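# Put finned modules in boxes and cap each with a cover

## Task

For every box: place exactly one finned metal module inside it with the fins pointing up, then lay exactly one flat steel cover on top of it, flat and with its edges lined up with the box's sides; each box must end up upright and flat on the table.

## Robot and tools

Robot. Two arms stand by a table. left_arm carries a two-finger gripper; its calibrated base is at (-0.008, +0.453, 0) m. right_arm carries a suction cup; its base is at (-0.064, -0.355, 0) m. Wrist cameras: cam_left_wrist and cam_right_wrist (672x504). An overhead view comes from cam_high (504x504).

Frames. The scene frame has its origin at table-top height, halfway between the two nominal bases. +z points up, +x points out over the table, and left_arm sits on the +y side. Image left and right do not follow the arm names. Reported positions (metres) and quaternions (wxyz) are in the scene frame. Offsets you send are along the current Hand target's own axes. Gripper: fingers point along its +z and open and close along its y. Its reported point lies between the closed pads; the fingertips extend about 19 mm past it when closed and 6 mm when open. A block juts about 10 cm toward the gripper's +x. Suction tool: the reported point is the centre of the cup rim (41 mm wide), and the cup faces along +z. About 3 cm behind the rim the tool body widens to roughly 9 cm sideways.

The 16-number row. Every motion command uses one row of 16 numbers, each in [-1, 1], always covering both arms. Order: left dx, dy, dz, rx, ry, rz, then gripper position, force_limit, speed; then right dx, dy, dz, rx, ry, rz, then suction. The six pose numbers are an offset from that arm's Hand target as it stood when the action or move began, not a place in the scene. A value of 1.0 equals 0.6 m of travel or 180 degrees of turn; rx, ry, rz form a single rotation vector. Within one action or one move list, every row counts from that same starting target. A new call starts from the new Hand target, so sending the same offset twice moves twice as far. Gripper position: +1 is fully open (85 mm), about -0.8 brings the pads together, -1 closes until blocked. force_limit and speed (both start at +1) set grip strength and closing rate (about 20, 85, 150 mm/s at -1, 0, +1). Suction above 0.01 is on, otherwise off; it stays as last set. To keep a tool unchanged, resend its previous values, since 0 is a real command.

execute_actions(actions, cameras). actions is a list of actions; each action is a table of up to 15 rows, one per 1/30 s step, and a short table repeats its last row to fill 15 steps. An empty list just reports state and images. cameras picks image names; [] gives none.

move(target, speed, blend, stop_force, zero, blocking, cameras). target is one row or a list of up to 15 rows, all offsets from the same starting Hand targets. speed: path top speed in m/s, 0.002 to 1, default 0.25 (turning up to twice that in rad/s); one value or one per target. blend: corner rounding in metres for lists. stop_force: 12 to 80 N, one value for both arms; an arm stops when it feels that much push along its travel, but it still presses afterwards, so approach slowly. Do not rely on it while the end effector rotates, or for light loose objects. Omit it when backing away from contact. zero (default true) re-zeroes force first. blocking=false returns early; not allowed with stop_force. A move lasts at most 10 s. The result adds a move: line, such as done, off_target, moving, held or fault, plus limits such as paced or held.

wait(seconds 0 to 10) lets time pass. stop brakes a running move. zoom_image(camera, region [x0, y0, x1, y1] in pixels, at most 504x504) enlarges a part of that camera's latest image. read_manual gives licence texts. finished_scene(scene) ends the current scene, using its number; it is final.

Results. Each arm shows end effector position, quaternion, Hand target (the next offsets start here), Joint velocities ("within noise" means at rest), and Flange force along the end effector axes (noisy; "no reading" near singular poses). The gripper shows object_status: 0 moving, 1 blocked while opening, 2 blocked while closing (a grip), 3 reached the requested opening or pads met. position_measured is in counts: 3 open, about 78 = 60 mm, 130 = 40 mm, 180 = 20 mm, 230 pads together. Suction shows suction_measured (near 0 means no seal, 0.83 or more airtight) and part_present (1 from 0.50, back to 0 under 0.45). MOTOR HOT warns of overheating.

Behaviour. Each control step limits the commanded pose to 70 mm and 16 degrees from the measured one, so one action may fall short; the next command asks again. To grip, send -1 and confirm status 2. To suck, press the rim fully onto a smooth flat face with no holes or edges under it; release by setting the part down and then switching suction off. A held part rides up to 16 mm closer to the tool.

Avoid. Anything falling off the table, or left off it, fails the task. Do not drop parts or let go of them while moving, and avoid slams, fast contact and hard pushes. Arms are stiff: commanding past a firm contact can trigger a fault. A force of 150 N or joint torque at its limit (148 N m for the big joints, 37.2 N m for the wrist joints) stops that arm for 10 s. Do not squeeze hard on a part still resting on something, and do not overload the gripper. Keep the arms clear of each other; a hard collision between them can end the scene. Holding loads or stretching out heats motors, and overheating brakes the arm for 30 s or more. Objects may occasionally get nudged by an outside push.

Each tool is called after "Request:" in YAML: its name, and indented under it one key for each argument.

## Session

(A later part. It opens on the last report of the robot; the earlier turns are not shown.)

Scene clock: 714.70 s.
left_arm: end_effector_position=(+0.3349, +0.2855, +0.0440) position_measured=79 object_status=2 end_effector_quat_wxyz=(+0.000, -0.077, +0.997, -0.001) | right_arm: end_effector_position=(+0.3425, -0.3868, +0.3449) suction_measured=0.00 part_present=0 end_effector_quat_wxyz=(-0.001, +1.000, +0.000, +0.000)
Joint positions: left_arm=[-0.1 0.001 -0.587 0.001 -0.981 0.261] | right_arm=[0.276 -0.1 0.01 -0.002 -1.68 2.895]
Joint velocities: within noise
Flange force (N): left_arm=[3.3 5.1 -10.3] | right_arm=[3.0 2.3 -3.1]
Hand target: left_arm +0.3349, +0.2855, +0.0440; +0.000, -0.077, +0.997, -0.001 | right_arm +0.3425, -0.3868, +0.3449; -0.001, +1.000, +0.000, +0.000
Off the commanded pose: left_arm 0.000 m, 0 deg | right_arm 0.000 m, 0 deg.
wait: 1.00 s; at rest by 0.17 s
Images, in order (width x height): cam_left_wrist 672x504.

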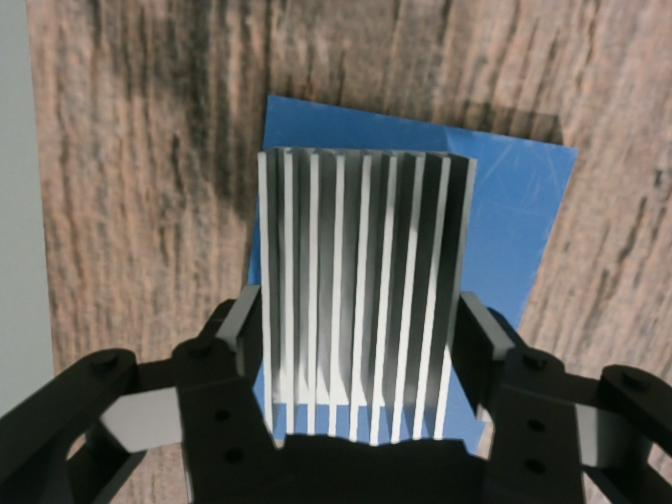

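Request:
move:
  target: [0,0,-0.12,0,0,0,-1,-0.6,-1,0,0,0,0,0,0,0]
  speed: 0.08
  cameras: ["cam_left_wrist","cam_high"]

Scene clock: 741.63 s.
left_arm: end_effector_position=(+0.3348, +0.2855, +0.1160) position_measured=79 object_status=2 end_effector_quat_wxyz=(+0.000, -0.077, +0.997, -0.001) | right_arm: end_effector_position=(+0.3425, -0.3868, +0.3449) suction_measured=0.00 part_present=0 end_effector_quat_wxyz=(-0.001, +1.000, +0.000, +0.000)
Joint positions: left_arm=[-0.1 -0.095 -0.489 0.001 -1.176 0.261] | right_arm=[0.276 -0.1 0.01 -0.002 -1.68 2.895]
Joint velocities: within noise
Flange force (N): left_arm=[0.7 3.2 2.7] | right_arm=[3.5 2.1 -3.6]
Hand target: left_arm +0.3348, +0.2855, +0.1160; +0.000, -0.077, +0.997, -0.001 | right_arm +0.3425, -0.3868, +0.3449; -0.001, +1.000, +0.000, +0.000
Off the commanded pose: left_arm 0.000 m, 0 deg | right_arm 0.000 m, 0 deg.
move: done
Images, in order (width x height): cam_high 504x504, cam_left_wrist 672x504.

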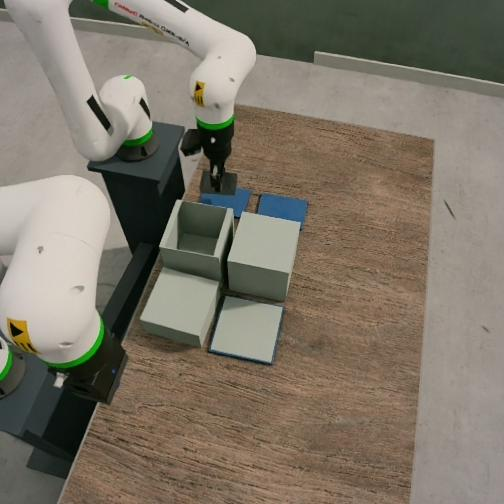

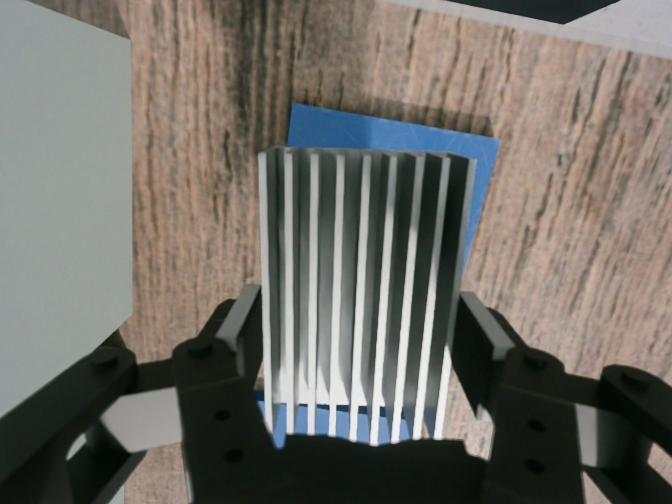

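Request:
move:
  target:
    - [0,0,-0.3,0,0,0,-1,-0.6,-1,0,0,0,0,0,0,0]
    - [0.0445,-0.3335,-0.307,0,0,-0.173,-1,-0.6,-1,0,0,0,0,0,0,0]
  speed: 0.2
  blend: [0.03,0]
  cameras: ["cam_left_wrist","cam_high"]

Scene clock: 791.77 s.
left_arm: end_effector_position=(+0.3391, +0.0839, +0.3004) position_measured=79 object_status=2 end_effector_quat_wxyz=(+0.000, -0.342, +0.940, -0.001) | right_arm: end_effector_position=(+0.3425, -0.3868, +0.3449) suction_measured=0.00 part_present=0 end_effector_quat_wxyz=(-0.001, +1.000, +0.000, +0.000)
Joint positions: left_arm=[-0.55 0.147 0.198 0 -1.621 1.256] | right_arm=[0.276 -0.1 0.01 -0.002 -1.68 2.895]
Joint velocities: within noise
Flange force (N): left_arm=[-1.4 1.6 3.5] | right_arm=[3.2 2.5 -3.2]
Hand target: left_arm +0.3391, +0.0839, +0.3004; +0.000, -0.342, +0.940, -0.001 | right_arm +0.3425, -0.3868, +0.3449; -0.001, +1.000, +0.000, +0.000
Off the commanded pose: left_arm 0.000 m, 0 deg | right_arm 0.000 m, 0 deg.
move: done
Images, in order (width x height): cam_high 504x504, cam_left_wrist 672x504.

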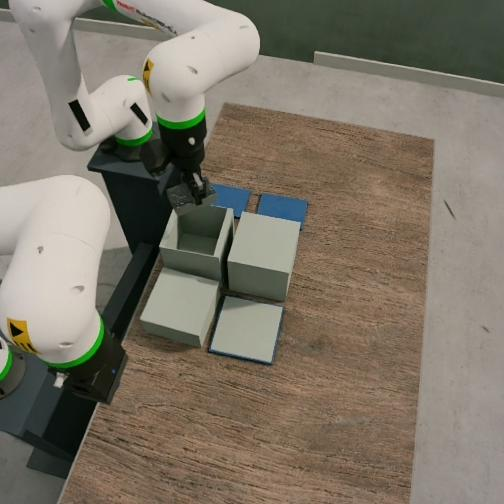

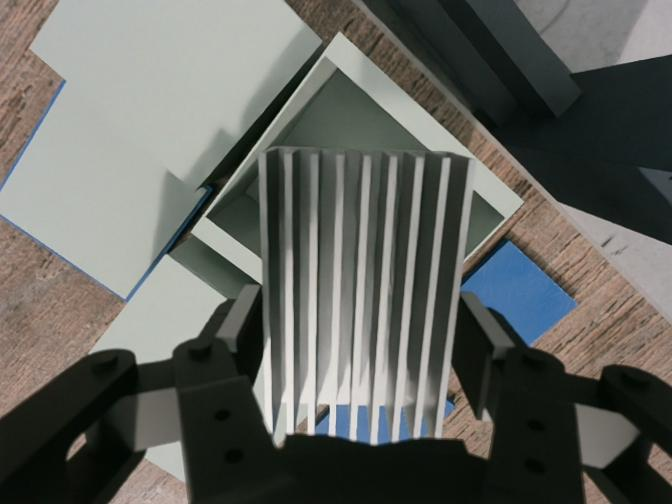

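Request:
zoom_image:
  camera: "cam_left_wrist"
  region: [180, 20, 540, 310]

Scaled by 1.400.

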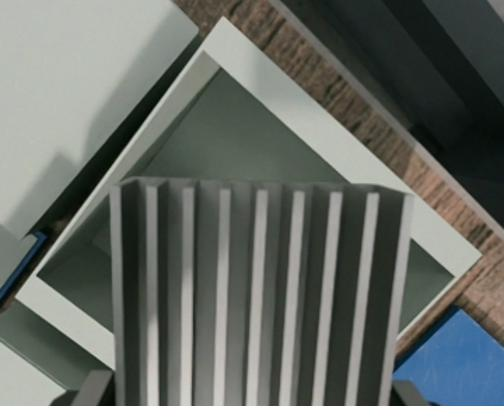

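Request:
move:
  target: [0.0027,0.004,0.2,0,0,0,-1,-0.6,-1,0,0,0,0,0,0,0]
  speed: 0.1
  cameras: ["cam_left_wrist","cam_high"]

Request:
zoom_image:
  camera: "cam_left_wrist"
  region: [130, 0, 600, 420]

Scene clock: 811.90 s.
left_arm: end_effector_position=(+0.3365, +0.0846, +0.1804) position_measured=79 object_status=2 end_effector_quat_wxyz=(+0.000, -0.342, +0.940, -0.001) | right_arm: end_effector_position=(+0.3425, -0.3868, +0.3449) suction_measured=0.00 part_present=0 end_effector_quat_wxyz=(-0.001, +1.000, +0.000, +0.000)
Joint positions: left_arm=[-0.552 0.166 -0.06 0 -1.343 1.257] | right_arm=[0.276 -0.1 0.01 -0.002 -1.68 2.895]
Joint velocities: within noise
Flange force (N): left_arm=[-1.3 2.2 2.3] | right_arm=[3.3 2.4 -3.4]
Hand target: left_arm +0.3365, +0.0846, +0.1804; +0.000, -0.342, +0.940, -0.001 | right_arm +0.3425, -0.3868, +0.3449; -0.001, +1.000, +0.000, +0.000
Off the commanded pose: left_arm 0.000 m, 0 deg | right_arm 0.000 m, 0 deg.
move: done
Images, in order (width x height): cam_high 504x504, cam_left_wrist 672x504.

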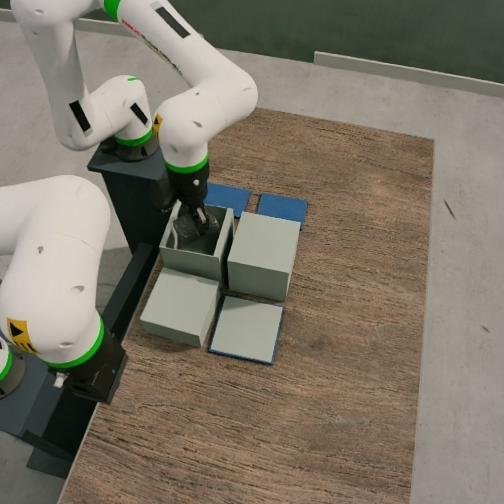

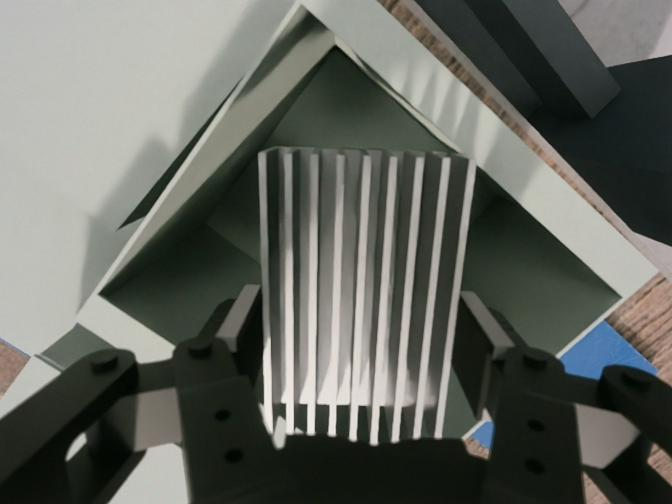

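Scaled by 1.072.

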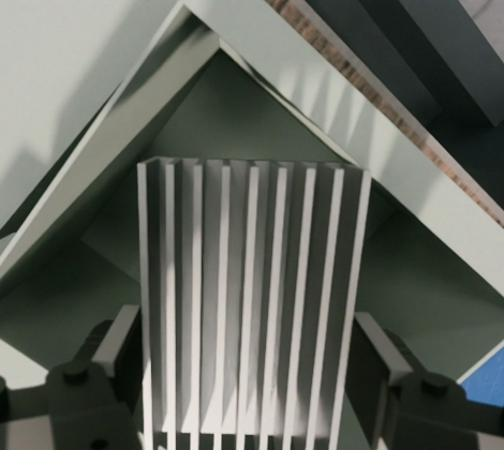

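Request:
move:
  target: [0,0,0.17,0,0,0,-1,-0.6,-1,0,0,0,0,0,0,0]
  speed: 0.05
  stop_force: 15
  cameras: ["cam_left_wrist","cam_high"]

Request:
zoom_image:
  camera: "cam_high"
  region: [140, 140, 260, 290]

Scene clock: 828.80 s.
left_arm: end_effector_position=(+0.3365, +0.0845, +0.0784) position_measured=79 object_status=2 end_effector_quat_wxyz=(+0.000, -0.342, +0.940, -0.001) | right_arm: end_effector_position=(+0.3425, -0.3868, +0.3449) suction_measured=0.00 part_present=0 end_effector_quat_wxyz=(-0.001, +1.000, +0.000, +0.000)
Joint positions: left_arm=[-0.552 0.251 -0.21 0 -1.108 1.257] | right_arm=[0.276 -0.1 0.01 -0.002 -1.68 2.895]
Joint velocities: within noise
Flange force (N): left_arm=[-1.5 2.6 2.9] | right_arm=[2.8 2.2 -3.4]
Hand target: left_arm +0.3365, +0.0845, +0.0784; +0.000, -0.342, +0.940, -0.001 | right_arm +0.3425, -0.3868, +0.3449; -0.001, +1.000, +0.000, +0.000
Off the commanded pose: left_arm 0.000 m, 0 deg | right_arm 0.000 m, 0 deg.
move: done
Images, in order (width x height): cam_high 504x504, cam_left_wrist 672x504.

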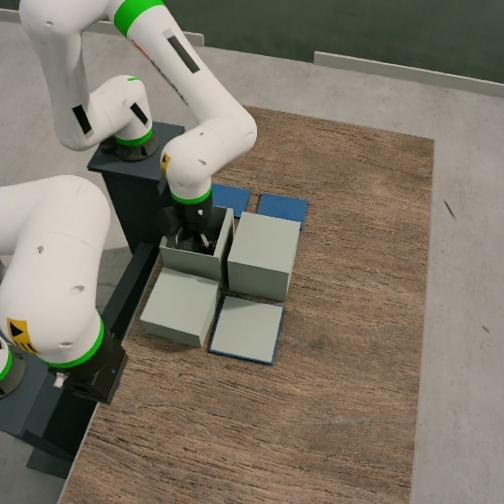

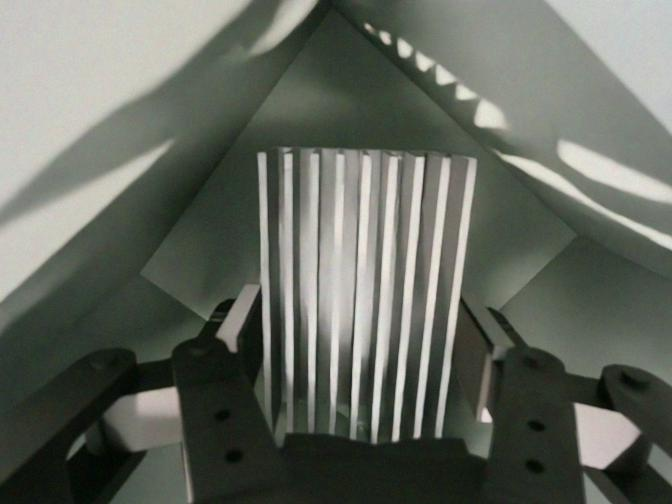

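Scaled by 3.360.

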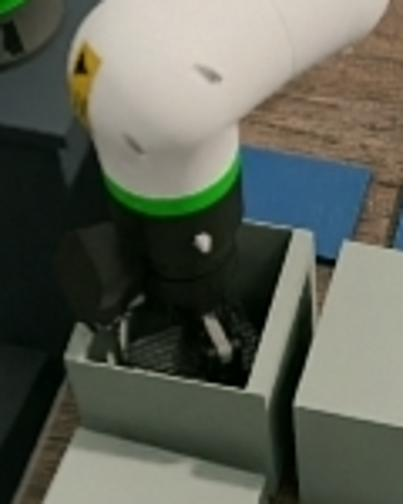

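Request:
move:
  target: [0,0,0.046,0,0,0,-1,-0.6,-1,0,0,0,0,0,0,0]
  speed: 0.015
  stop_force: 12
  cameras: ["cam_left_wrist","cam_high"]

Request:
zoom_image:
  camera: "cam_high"
  region: [140, 140, 260, 290]

Scene clock: 875.40 s.
left_arm: end_effector_position=(+0.3366, +0.0844, +0.0508) position_measured=79 object_status=2 end_effector_quat_wxyz=(+0.000, -0.342, +0.940, -0.001) | right_arm: end_effector_position=(+0.3425, -0.3868, +0.3449) suction_measured=0.00 part_present=0 end_effector_quat_wxyz=(-0.001, +1.000, +0.000, +0.000)
Joint positions: left_arm=[-0.552 0.284 -0.24 0.001 -1.045 1.257] | right_arm=[0.276 -0.1 0.01 -0.002 -1.68 2.895]
Joint velocities: within noise
Flange force (N): left_arm=[-1.5 3.6 1.5] | right_arm=[3.3 2.2 -3.4]
Hand target: left_arm +0.3366, +0.0844, +0.0508; +0.000, -0.342, +0.940, -0.001 | right_arm +0.3425, -0.3868, +0.3449; -0.001, +1.000, +0.000, +0.000
Off the commanded pose: left_arm 0.000 m, 0 deg | right_arm 0.000 m, 0 deg.
move: done
Images, in order (width x height): cam_high 504x504, cam_left_wrist 672x504.

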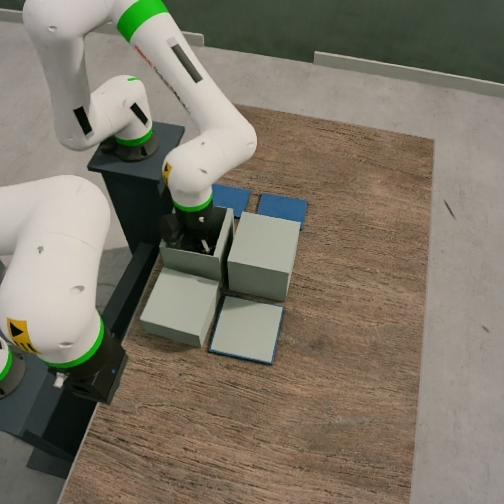

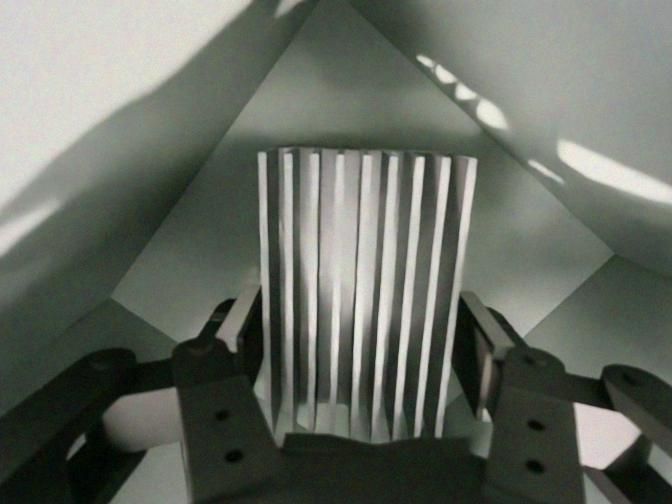

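Scaled by 3.360.

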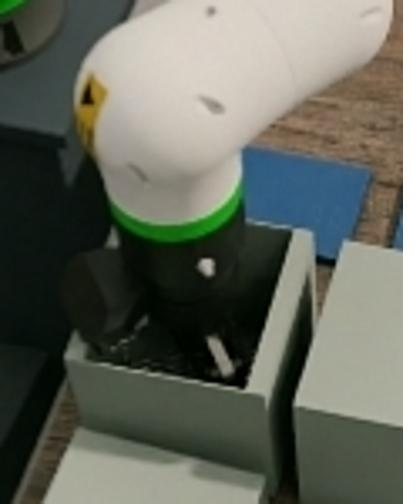

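Request:
move:
  target: [0,0,0.012,0,0,0,-1,-0.6,-1,0,0,0,0,0,0,0]
  speed: 0.005
  stop_force: 12
  cameras: ["cam_left_wrist","cam_high"]

Request:
zoom_image:
  camera: "cam_high"
  region: [140, 180, 240, 280]

Scene clock: 884.63 s.
left_arm: end_effector_position=(+0.3366, +0.0844, +0.0496) position_measured=79 object_status=2 end_effector_quat_wxyz=(+0.000, -0.342, +0.940, -0.001) | right_arm: end_effector_position=(+0.3425, -0.3868, +0.3449) suction_measured=0.00 part_present=0 end_effector_quat_wxyz=(-0.001, +1.000, +0.000, +0.000)
Joint positions: left_arm=[-0.552 0.286 -0.242 0.001 -1.042 1.257] | right_arm=[0.276 -0.1 0.01 -0.002 -1.68 2.895]
Joint velocities: within noise
Flange force (N): left_arm=[-3.6 8.2 -15.8] | right_arm=[3.5 2.4 -3.5]
Hand target: left_arm +0.3366, +0.0844, +0.0496; +0.000, -0.342, +0.940, -0.001 (not the last commanded pose) | right_arm +0.3425, -0.3868, +0.3449; -0.001, +1.000, +0.000, +0.000
Off the commanded pose: left_arm 0.006 m, 0 deg | right_arm 0.000 m, 0 deg.
move: contact (left_arm)
Images, in order (width x height): cam_high 504x504, cam_left_wrist 672x504.

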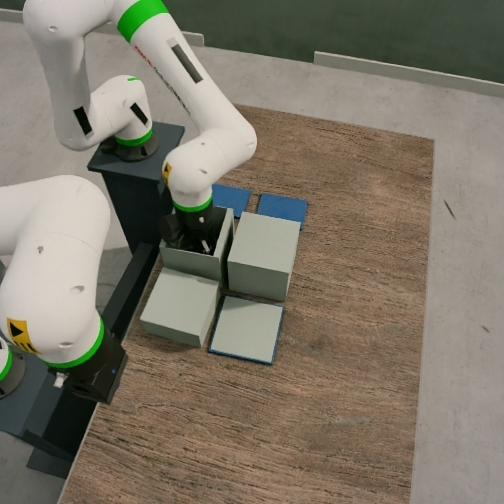

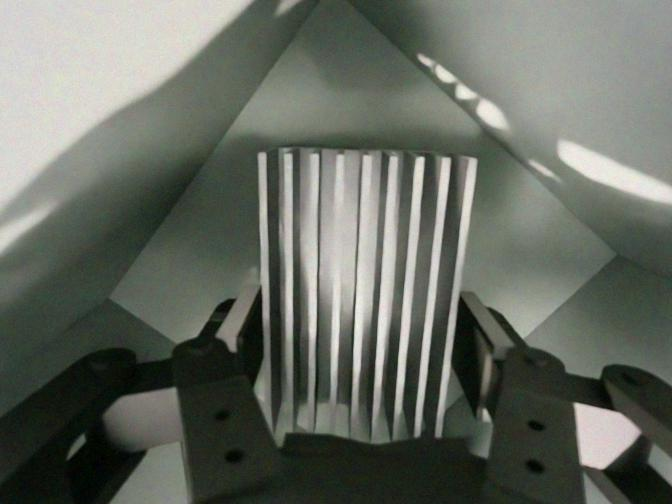

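Scaled by 5.040.

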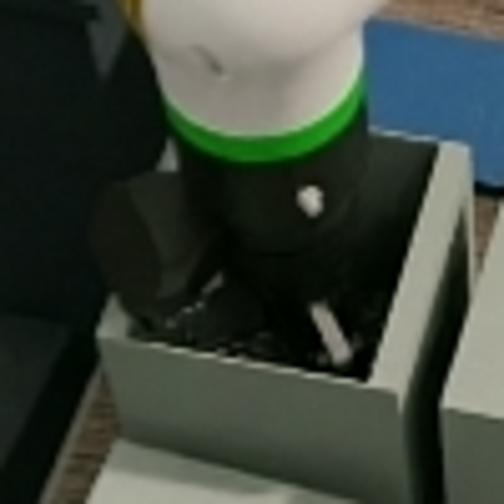

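Request:
move:
  target: [0,0,-0.002,0,0,0,-1,-0.6,-1,0,0,0,0,0,0,0]
  speed: 0.01
  cameras: []

Request:
move:
  target: [0,0,0,0,0,0,0.6,-0.6,-1,0,0,0,0,0,0,0]
  cameras: ["cam_left_wrist","cam_high"]

Scene clock: 895.53 s.
left_arm: end_effector_position=(+0.3366, +0.0844, +0.0508) position_measured=79 object_status=2 end_effector_quat_wxyz=(+0.000, -0.342, +0.940, -0.001) | right_arm: end_effector_position=(+0.3425, -0.3868, +0.3449) suction_measured=0.00 part_present=0 end_effector_quat_wxyz=(-0.001, +1.000, +0.000, +0.000)
Joint positions: left_arm=[-0.552 0.284 -0.241 0.001 -1.045 1.257] | right_arm=[0.276 -0.1 0.01 -0.002 -1.68 2.895]
Joint velocities: within noise
Flange force (N): left_arm=[-0.9 3.1 2.5] | right_arm=[3.2 2.1 -3.6]
Hand target: left_arm +0.3366, +0.0844, +0.0508; +0.000, -0.342, +0.940, -0.001 | right_arm +0.3425, -0.3868, +0.3449; -0.001, +1.000, +0.000, +0.000
Off the commanded pose: left_arm 0.000 m, 0 deg | right_arm 0.000 m, 0 deg.
move: done
No camera images: "cameras" was empty.

Scene clock: 896.30 s.
left_arm: end_effector_position=(+0.3366, +0.0844, +0.0509) position_measured=53 object_status=0 end_effector_quat_wxyz=(+0.000, -0.342, +0.940, -0.001) | right_arm: end_effector_position=(+0.3425, -0.3868, +0.3449) suction_measured=0.00 part_present=0 end_effector_quat_wxyz=(-0.001, +1.000, +0.000, +0.000)
Joint positions: left_arm=[-0.552 0.284 -0.24 0.001 -1.045 1.257] | right_arm=[0.276 -0.1 0.01 -0.002 -1.68 2.895]
Joint velocities: within noise
Flange force (N): left_arm=[-1.0 3.7 0.1] | right_arm=[3.3 2.2 -3.2]
Hand target: left_arm +0.3366, +0.0844, +0.0508; +0.000, -0.342, +0.940, -0.001 | right_arm +0.3425, -0.3868, +0.3449; -0.001, +1.000, +0.000, +0.000
Off the commanded pose: left_arm 0.000 m, 0 deg | right_arm 0.000 m, 0 deg.
move: done
Images, in order (width x height): cam_high 504x504, cam_left_wrist 672x504.

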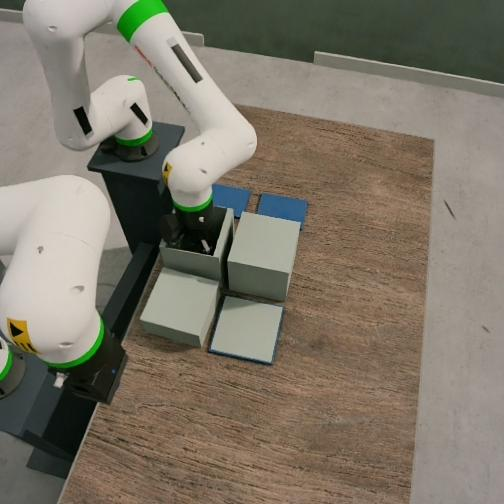

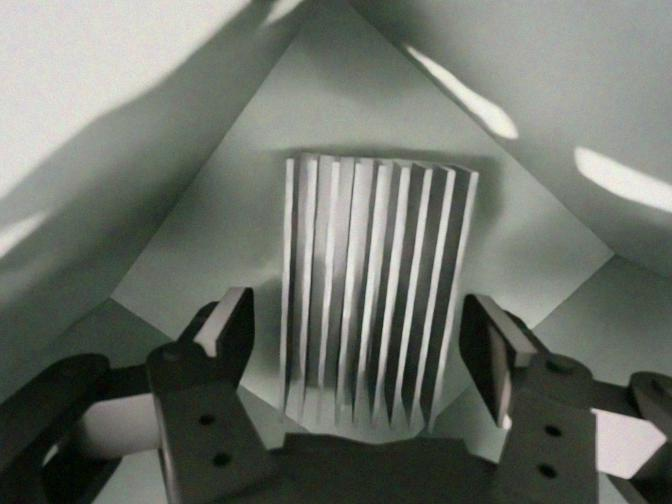

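Request:
move:
  target:
    - [0,0,-0.35,0,0,0,0.6,-0.6,-1,0,0,0,0,0,0,0]
    - [-0.24,0.287,-0.75,0,0,0.222,0.6,-0.6,-1,0,0,0,0,0,0,0]
  speed: 0.25
  blend: [0.02,0]

Request:
zoom_image:
  camera: "cam_left_wrist"
  region: [0, 80, 300, 390]

Scene clock: 906.53 s.
left_arm: end_effector_position=(+0.3357, +0.3094, +0.5006) position_measured=53 object_status=3 end_effector_quat_wxyz=(+0.001, +0.000, +1.000, -0.001) | right_arm: end_effector_position=(+0.3425, -0.3868, +0.3449) suction_measured=0.00 part_present=0 end_effector_quat_wxyz=(-0.001, +1.000, +0.000, +0.000)
Joint positions: left_arm=[-0.032 -0.053 0.479 0.001 -2.102 0.041] | right_arm=[0.276 -0.1 0.01 -0.002 -1.68 2.895]
Joint velocities: within noise
Flange force (N): left_arm=[0.5 1.9 0.7] | right_arm=[3.3 2.2 -3.5]
Hand target: left_arm +0.3357, +0.3094, +0.5006; +0.001, +0.000, +1.000, -0.001 | right_arm +0.3425, -0.3868, +0.3449; -0.001, +1.000, +0.000, +0.000
Off the commanded pose: left_arm 0.000 m, 0 deg | right_arm 0.000 m, 0 deg.
move: done

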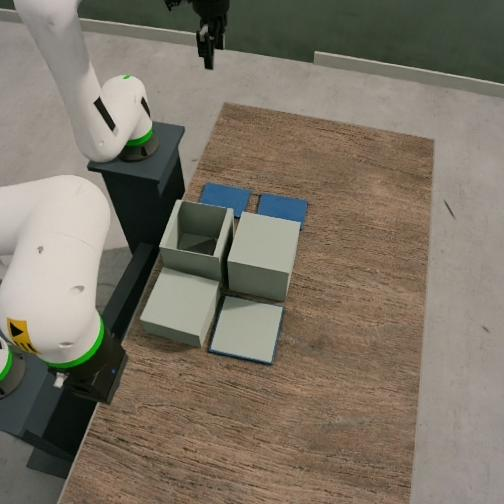

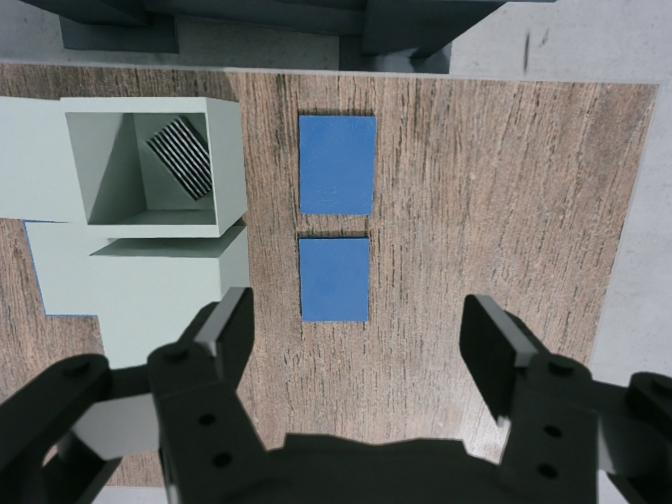

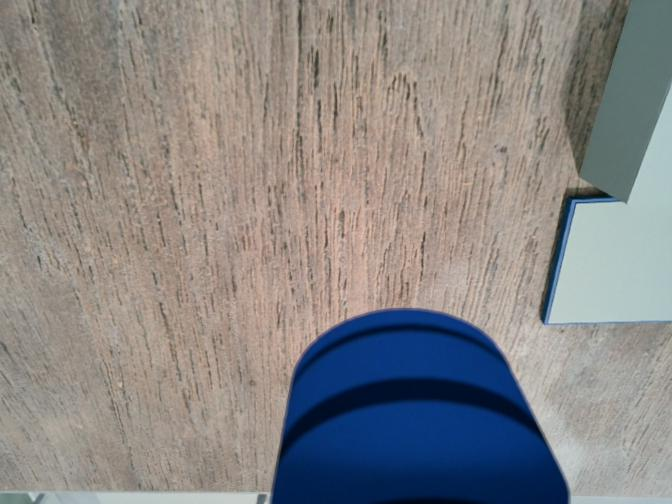

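Scaled by 1.626.

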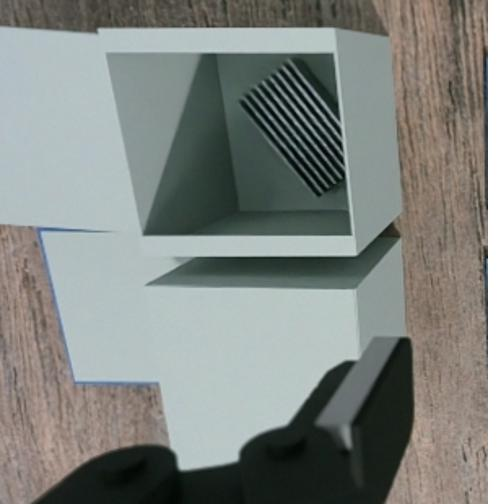

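Request:
move:
  target: [0,0,0,0,0,0,0.6,-0.6,-1,0.284,-0.402,0.125,0,0,0,0]
  speed: 0.3
  cameras: ["cam_right_wrist"]

Request:
move:
  target: [0,0,0,0,0,0,0.6,-0.6,-1,0,-0.1,0,0,0,0,0]
  cameras: ["cam_right_wrist"]

Request:
zoom_image:
  camera: "cam_right_wrist"
  region: [150, 0, 654, 300]

Scene clock: 936.00 s.
left_arm: end_effector_position=(+0.3357, +0.3094, +0.5006) position_measured=53 object_status=3 end_effector_quat_wxyz=(+0.001, +0.000, +1.000, -0.001) | right_arm: end_effector_position=(+0.5129, -0.1454, +0.2705) suction_measured=0.00 part_present=0 end_effector_quat_wxyz=(-0.001, +1.000, +0.000, +0.000)
Joint positions: left_arm=[-0.032 -0.053 0.479 0.001 -2.102 0.041] | right_arm=[0.592 0.428 0.445 -0.001 -1.587 2.58]
Joint velocities: within noise
Flange force (N): left_arm=[2.2 2.7 4.1] | right_arm=[2.8 0.2 -2.9]
Hand target: left_arm +0.3357, +0.3094, +0.5006; +0.001, +0.000, +1.000, -0.001 | right_arm +0.5130, -0.1454, +0.2705; -0.001, +1.000, +0.000, +0.000
Off the commanded pose: left_arm 0.000 m, 0 deg | right_arm 0.000 m, 0 deg.
move: done
Images, in order (width x height): cam_right_wrist 672x504.

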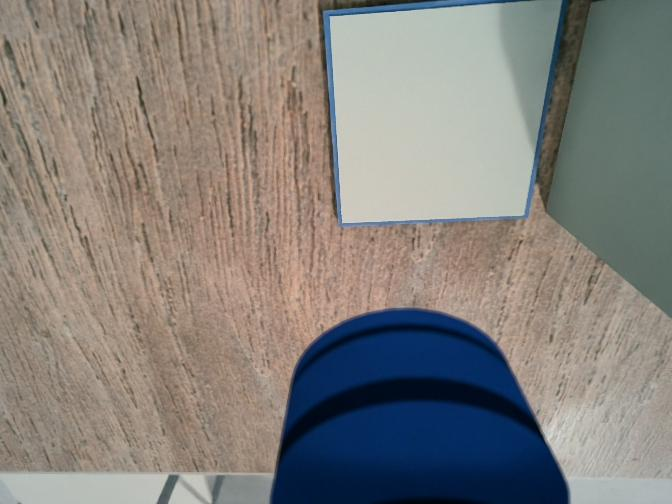

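Scene clock: 936.77 s.
left_arm: end_effector_position=(+0.3357, +0.3094, +0.5006) position_measured=53 object_status=3 end_effector_quat_wxyz=(+0.001, +0.000, +1.000, -0.001) | right_arm: end_effector_position=(+0.5130, -0.0854, +0.2706) suction_measured=0.00 part_present=0 end_effector_quat_wxyz=(-0.001, +1.000, +0.000, +0.000)
Joint positions: left_arm=[-0.032 -0.053 0.479 0.001 -2.102 0.041] | right_arm=[0.672 0.493 0.538 -0.001 -1.615 2.499]
Joint velocities: within noise
Flange force (N): left_arm=[1.5 2.3 3.5] | right_arm=[1.9 0.5 -3.2]
Hand target: left_arm +0.3357, +0.3094, +0.5006; +0.001, +0.000, +1.000, -0.001 | right_arm +0.5130, -0.0854, +0.2706; -0.001, +1.000, +0.000, +0.000
Off the commanded pose: left_arm 0.000 m, 0 deg | right_arm 0.000 m, 0 deg.
move: done
Images, in order (width x height): cam_right_wrist 672x504.

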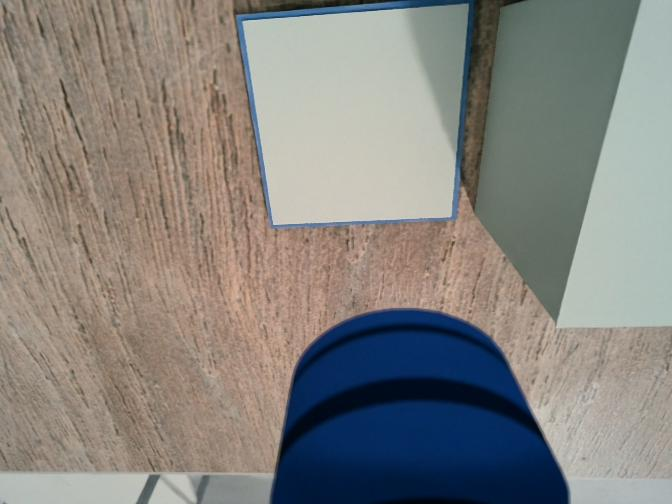

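Scaled by 1.000.

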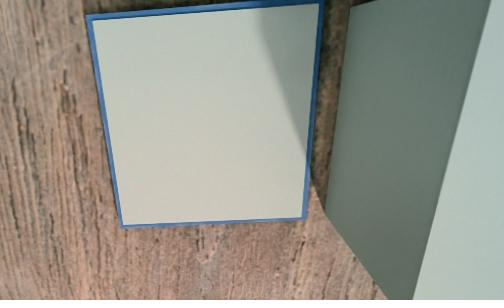

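Request:
zoom_image:
  camera: "cam_right_wrist"
  region: [230, 0, 480, 235]

Scaled by 2.016.

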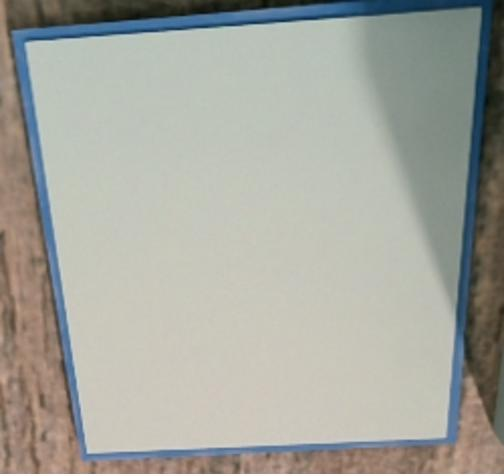

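Request:
move:
  target: [0.06,0.18,0,0,0,0,0.6,-0.6,-1,-0.293,-0.284,-0.217,0,0,0,0]
  speed: 0.25
  cameras: ["cam_right_wrist","cam_high"]

Request:
zoom_image:
  camera: "cam_right_wrist"
  region: [230, 0, 480, 235]

Scene clock: 970.03 s.
left_arm: end_effector_position=(+0.2996, +0.4174, +0.5004) position_measured=53 object_status=3 end_effector_quat_wxyz=(+0.000, +0.000, +1.000, -0.001) | right_arm: end_effector_position=(+0.3372, +0.0846, +0.4010) suction_measured=0.00 part_present=0 end_effector_quat_wxyz=(-0.001, +1.000, +0.000, +0.000)
Joint positions: left_arm=[0.325 -0.209 0.346 0.002 -2.125 -0.317] | right_arm=[1.081 0.439 0.77 0 -1.9 2.09]
Joint velocities: within noise
Flange force (N): left_arm=[1.4 2.7 2.7] | right_arm=[3.0 -1.0 -4.1]
Hand target: left_arm +0.2996, +0.4174, +0.5004; +0.001, +0.000, +1.000, -0.001 | right_arm +0.3371, +0.0847, +0.4010; -0.001, +1.000, +0.000, +0.000
Off the commanded pose: left_arm 0.000 m, 0 deg | right_arm 0.000 m, 0 deg.
move: done
Images, in order (width x height): cam_high 504x504, cam_right_wrist 672x504.

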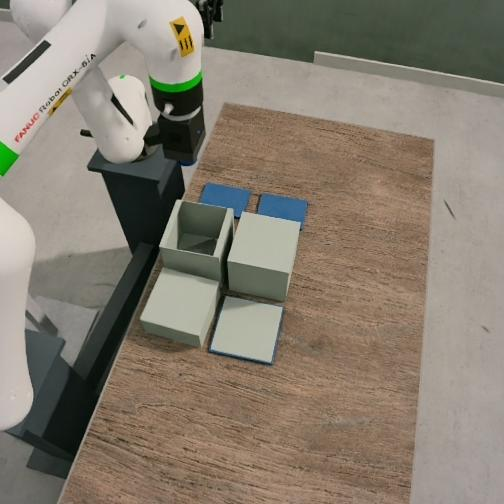

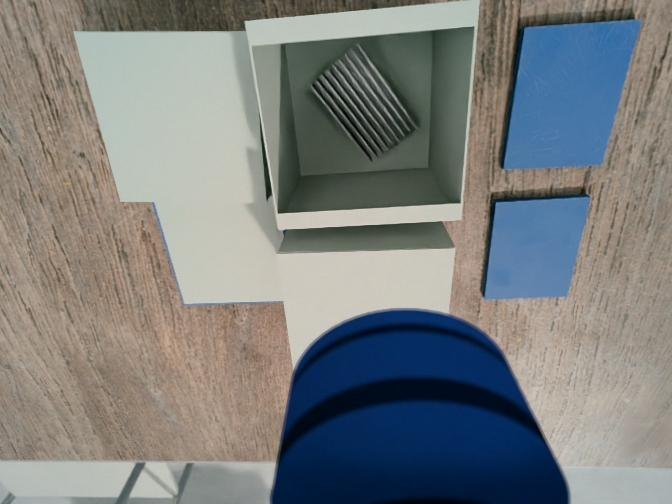

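Scaled by 2.016.

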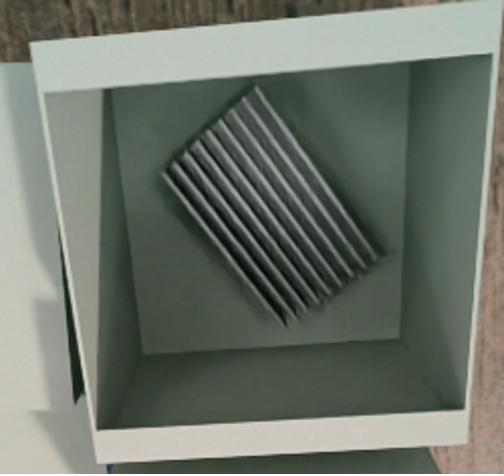

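Request:
zoom_image:
  camera: "cam_right_wrist"
  region: [440, 0, 500, 60]

Request:
zoom_image:
  camera: "cam_right_wrist"
  region: [240, 10, 300, 70]

Request:
zoom_image:
  camera: "cam_right_wrist"
  region: [265, 195, 325, 255]

Request:
zoom_image:
  camera: "cam_right_wrist"
  region: [425, 190, 485, 250]

Scaled by 8.400.

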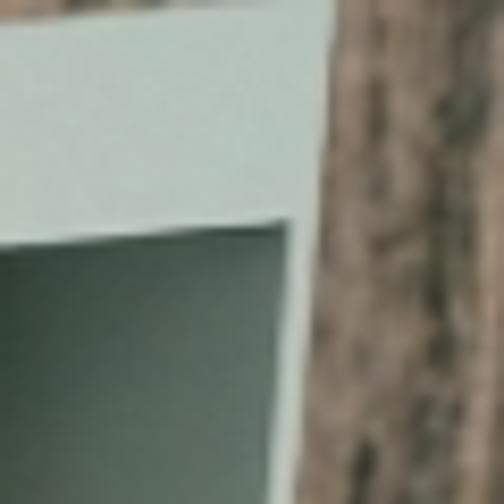

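Scaled by 8.400.

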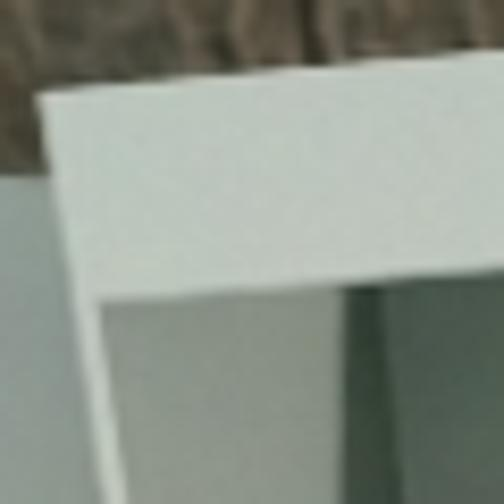

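Scaled by 8.400.

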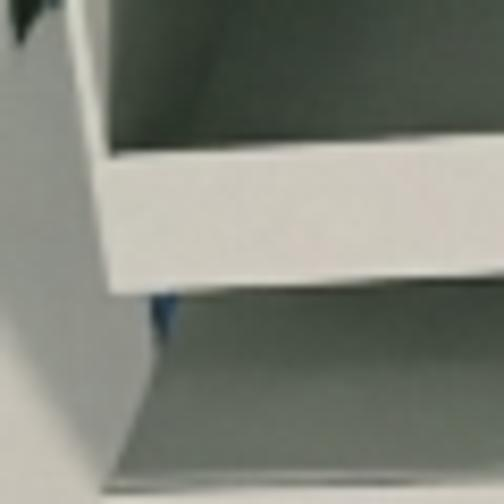

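Scaled by 8.400.

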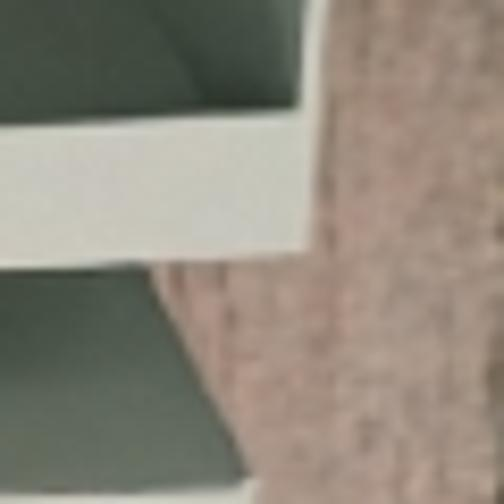

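Request:
move:
  target: [0,0,0,0,0,0,0.6,-0.6,-1,0,0,0.1,0,0,0,0]
  cameras: ["cam_right_wrist"]

Request:
zoom_image:
  camera: "cam_right_wrist"
  region: [240, 260, 300, 320]

Request:
zoom_image:
  camera: "cam_right_wrist"
  region: [460, 240, 520, 300]

Scene clock: 1001.37 s.
left_arm: end_effector_position=(+0.2996, +0.4174, +0.5004) position_measured=53 object_status=3 end_effector_quat_wxyz=(+0.001, +0.000, +1.000, -0.001) | right_arm: end_effector_position=(+0.3372, +0.0848, +0.3411) suction_measured=0.00 part_present=0 end_effector_quat_wxyz=(-0.001, +1.000, +0.000, +0.000)
Joint positions: left_arm=[0.325 -0.209 0.346 0.002 -2.125 -0.317] | right_arm=[1.081 0.393 0.562 -0.001 -1.738 2.09]
Joint velocities: within noise
Flange force (N): left_arm=[2.6 2.2 3.5] | right_arm=[2.3 -0.4 -3.4]
Hand target: left_arm +0.2996, +0.4174, +0.5004; +0.001, +0.000, +1.000, -0.001 | right_arm +0.3372, +0.0849, +0.3410; -0.001, +1.000, +0.000, +0.000
Off the commanded pose: left_arm 0.000 m, 0 deg | right_arm 0.000 m, 0 deg.
move: done
Images, in order (width x height): cam_right_wrist 672x504.

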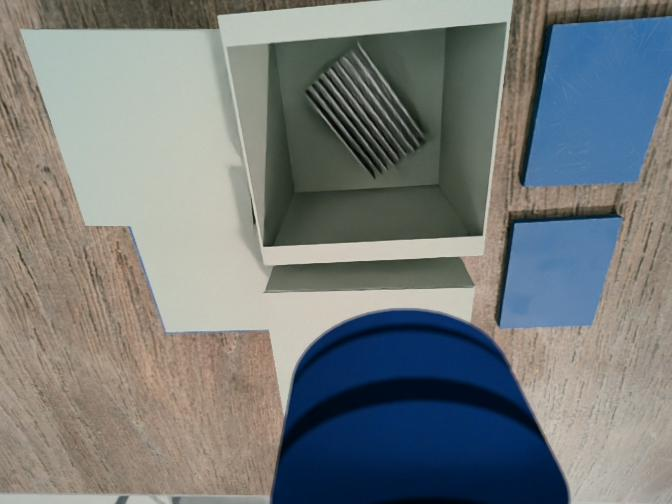

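Scaled by 8.400.

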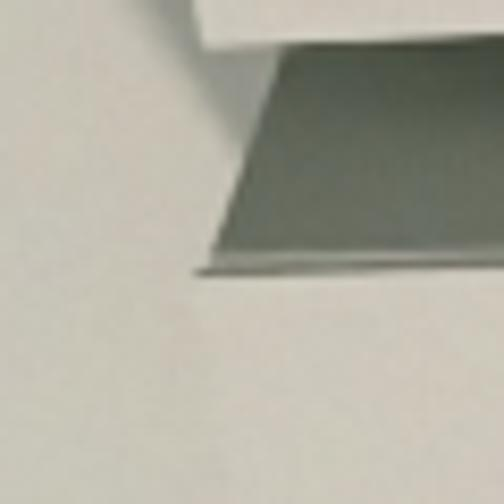

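Scaled by 8.400.

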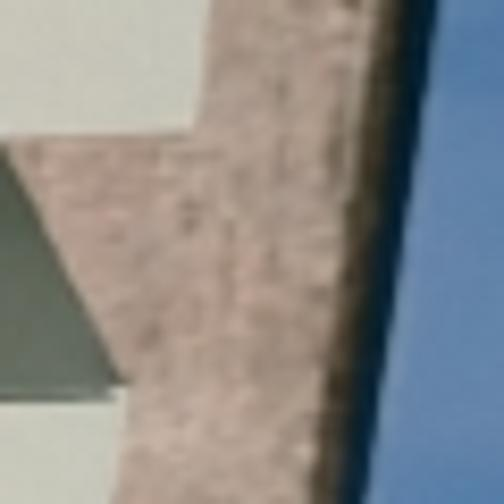

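Request:
move:
  target:
    - [0,0,0,0,0,0,0.6,-0.6,-1,0.293,0.291,0.0,0,0,0,0]
    - [0,0,0,0,0,0,0.6,-0.6,-1,0.293,0.291,0.475,0,0,0,0]
  speed: 0.25
  cameras: ["cam_right_wrist"]

Request:
move:
  target: [0,0,0,0,0,0,0.6,-0.6,-1,0,0,0.1,0,0,0,1]
  speed: 0.012
  stop_force: 12
  cameras: ["cam_high"]

Scene clock: 1028.80 s.
left_arm: end_effector_position=(+0.2996, +0.4174, +0.5004) position_measured=53 object_status=3 end_effector_quat_wxyz=(+0.001, +0.000, +1.000, -0.001) | right_arm: end_effector_position=(+0.5130, -0.0893, +0.0558) suction_measured=0.00 part_present=0 end_effector_quat_wxyz=(-0.001, +1.000, +0.000, +0.000)
Joint positions: left_arm=[0.325 -0.209 0.346 0.002 -2.125 -0.317] | right_arm=[0.667 0.592 0.175 -0.001 -1.152 2.505]
Joint velocities: within noise
Flange force (N): left_arm=[1.1 1.8 1.8] | right_arm=[2.1 0.8 -3.0]
Hand target: left_arm +0.2996, +0.4174, +0.5004; +0.001, +0.000, +1.000, -0.001 | right_arm +0.5131, -0.0892, +0.0558; -0.001, +1.000, +0.000, +0.000
Off the commanded pose: left_arm 0.000 m, 0 deg | right_arm 0.000 m, 0 deg.
move: done
Images, in order (width x height): cam_right_wrist 672x504.

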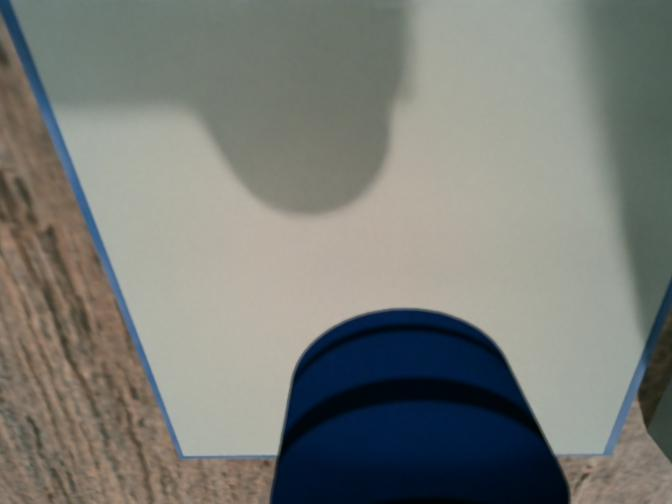

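Scene clock: 1034.20 s.
left_arm: end_effector_position=(+0.2996, +0.4174, +0.5004) position_measured=53 object_status=3 end_effector_quat_wxyz=(+0.001, +0.000, +1.000, -0.001) | right_arm: end_effector_position=(+0.5132, -0.0891, -0.0019) suction_measured=0.95 part_present=1 end_effector_quat_wxyz=(-0.001, +1.000, +0.000, +0.000)
Joint positions: left_arm=[0.325 -0.209 0.346 0.002 -2.125 -0.317] | right_arm=[0.668 0.657 0.13 -0.001 -1.042 2.505]
Joint velocities: within noise
Flange force (N): left_arm=[1.6 2.7 3.1] | right_arm=[-5.8 2.4 -30.9]
Hand target: left_arm +0.2996, +0.4174, +0.5004; +0.001, +0.000, +1.000, -0.001 | right_arm +0.5132, -0.0891, -0.0019; -0.001, +1.000, +0.000, +0.000 (not the last commanded pose)
Off the commanded pose: left_arm 0.000 m, 0 deg | right_arm 0.002 m, 0 deg.
move: contact (right_arm)
Images, in order (width x height): cam_high 504x504.

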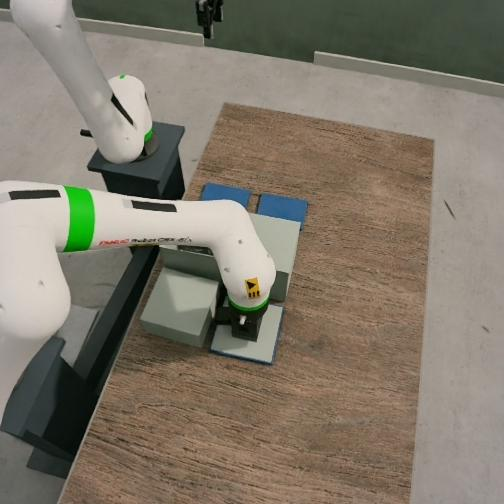

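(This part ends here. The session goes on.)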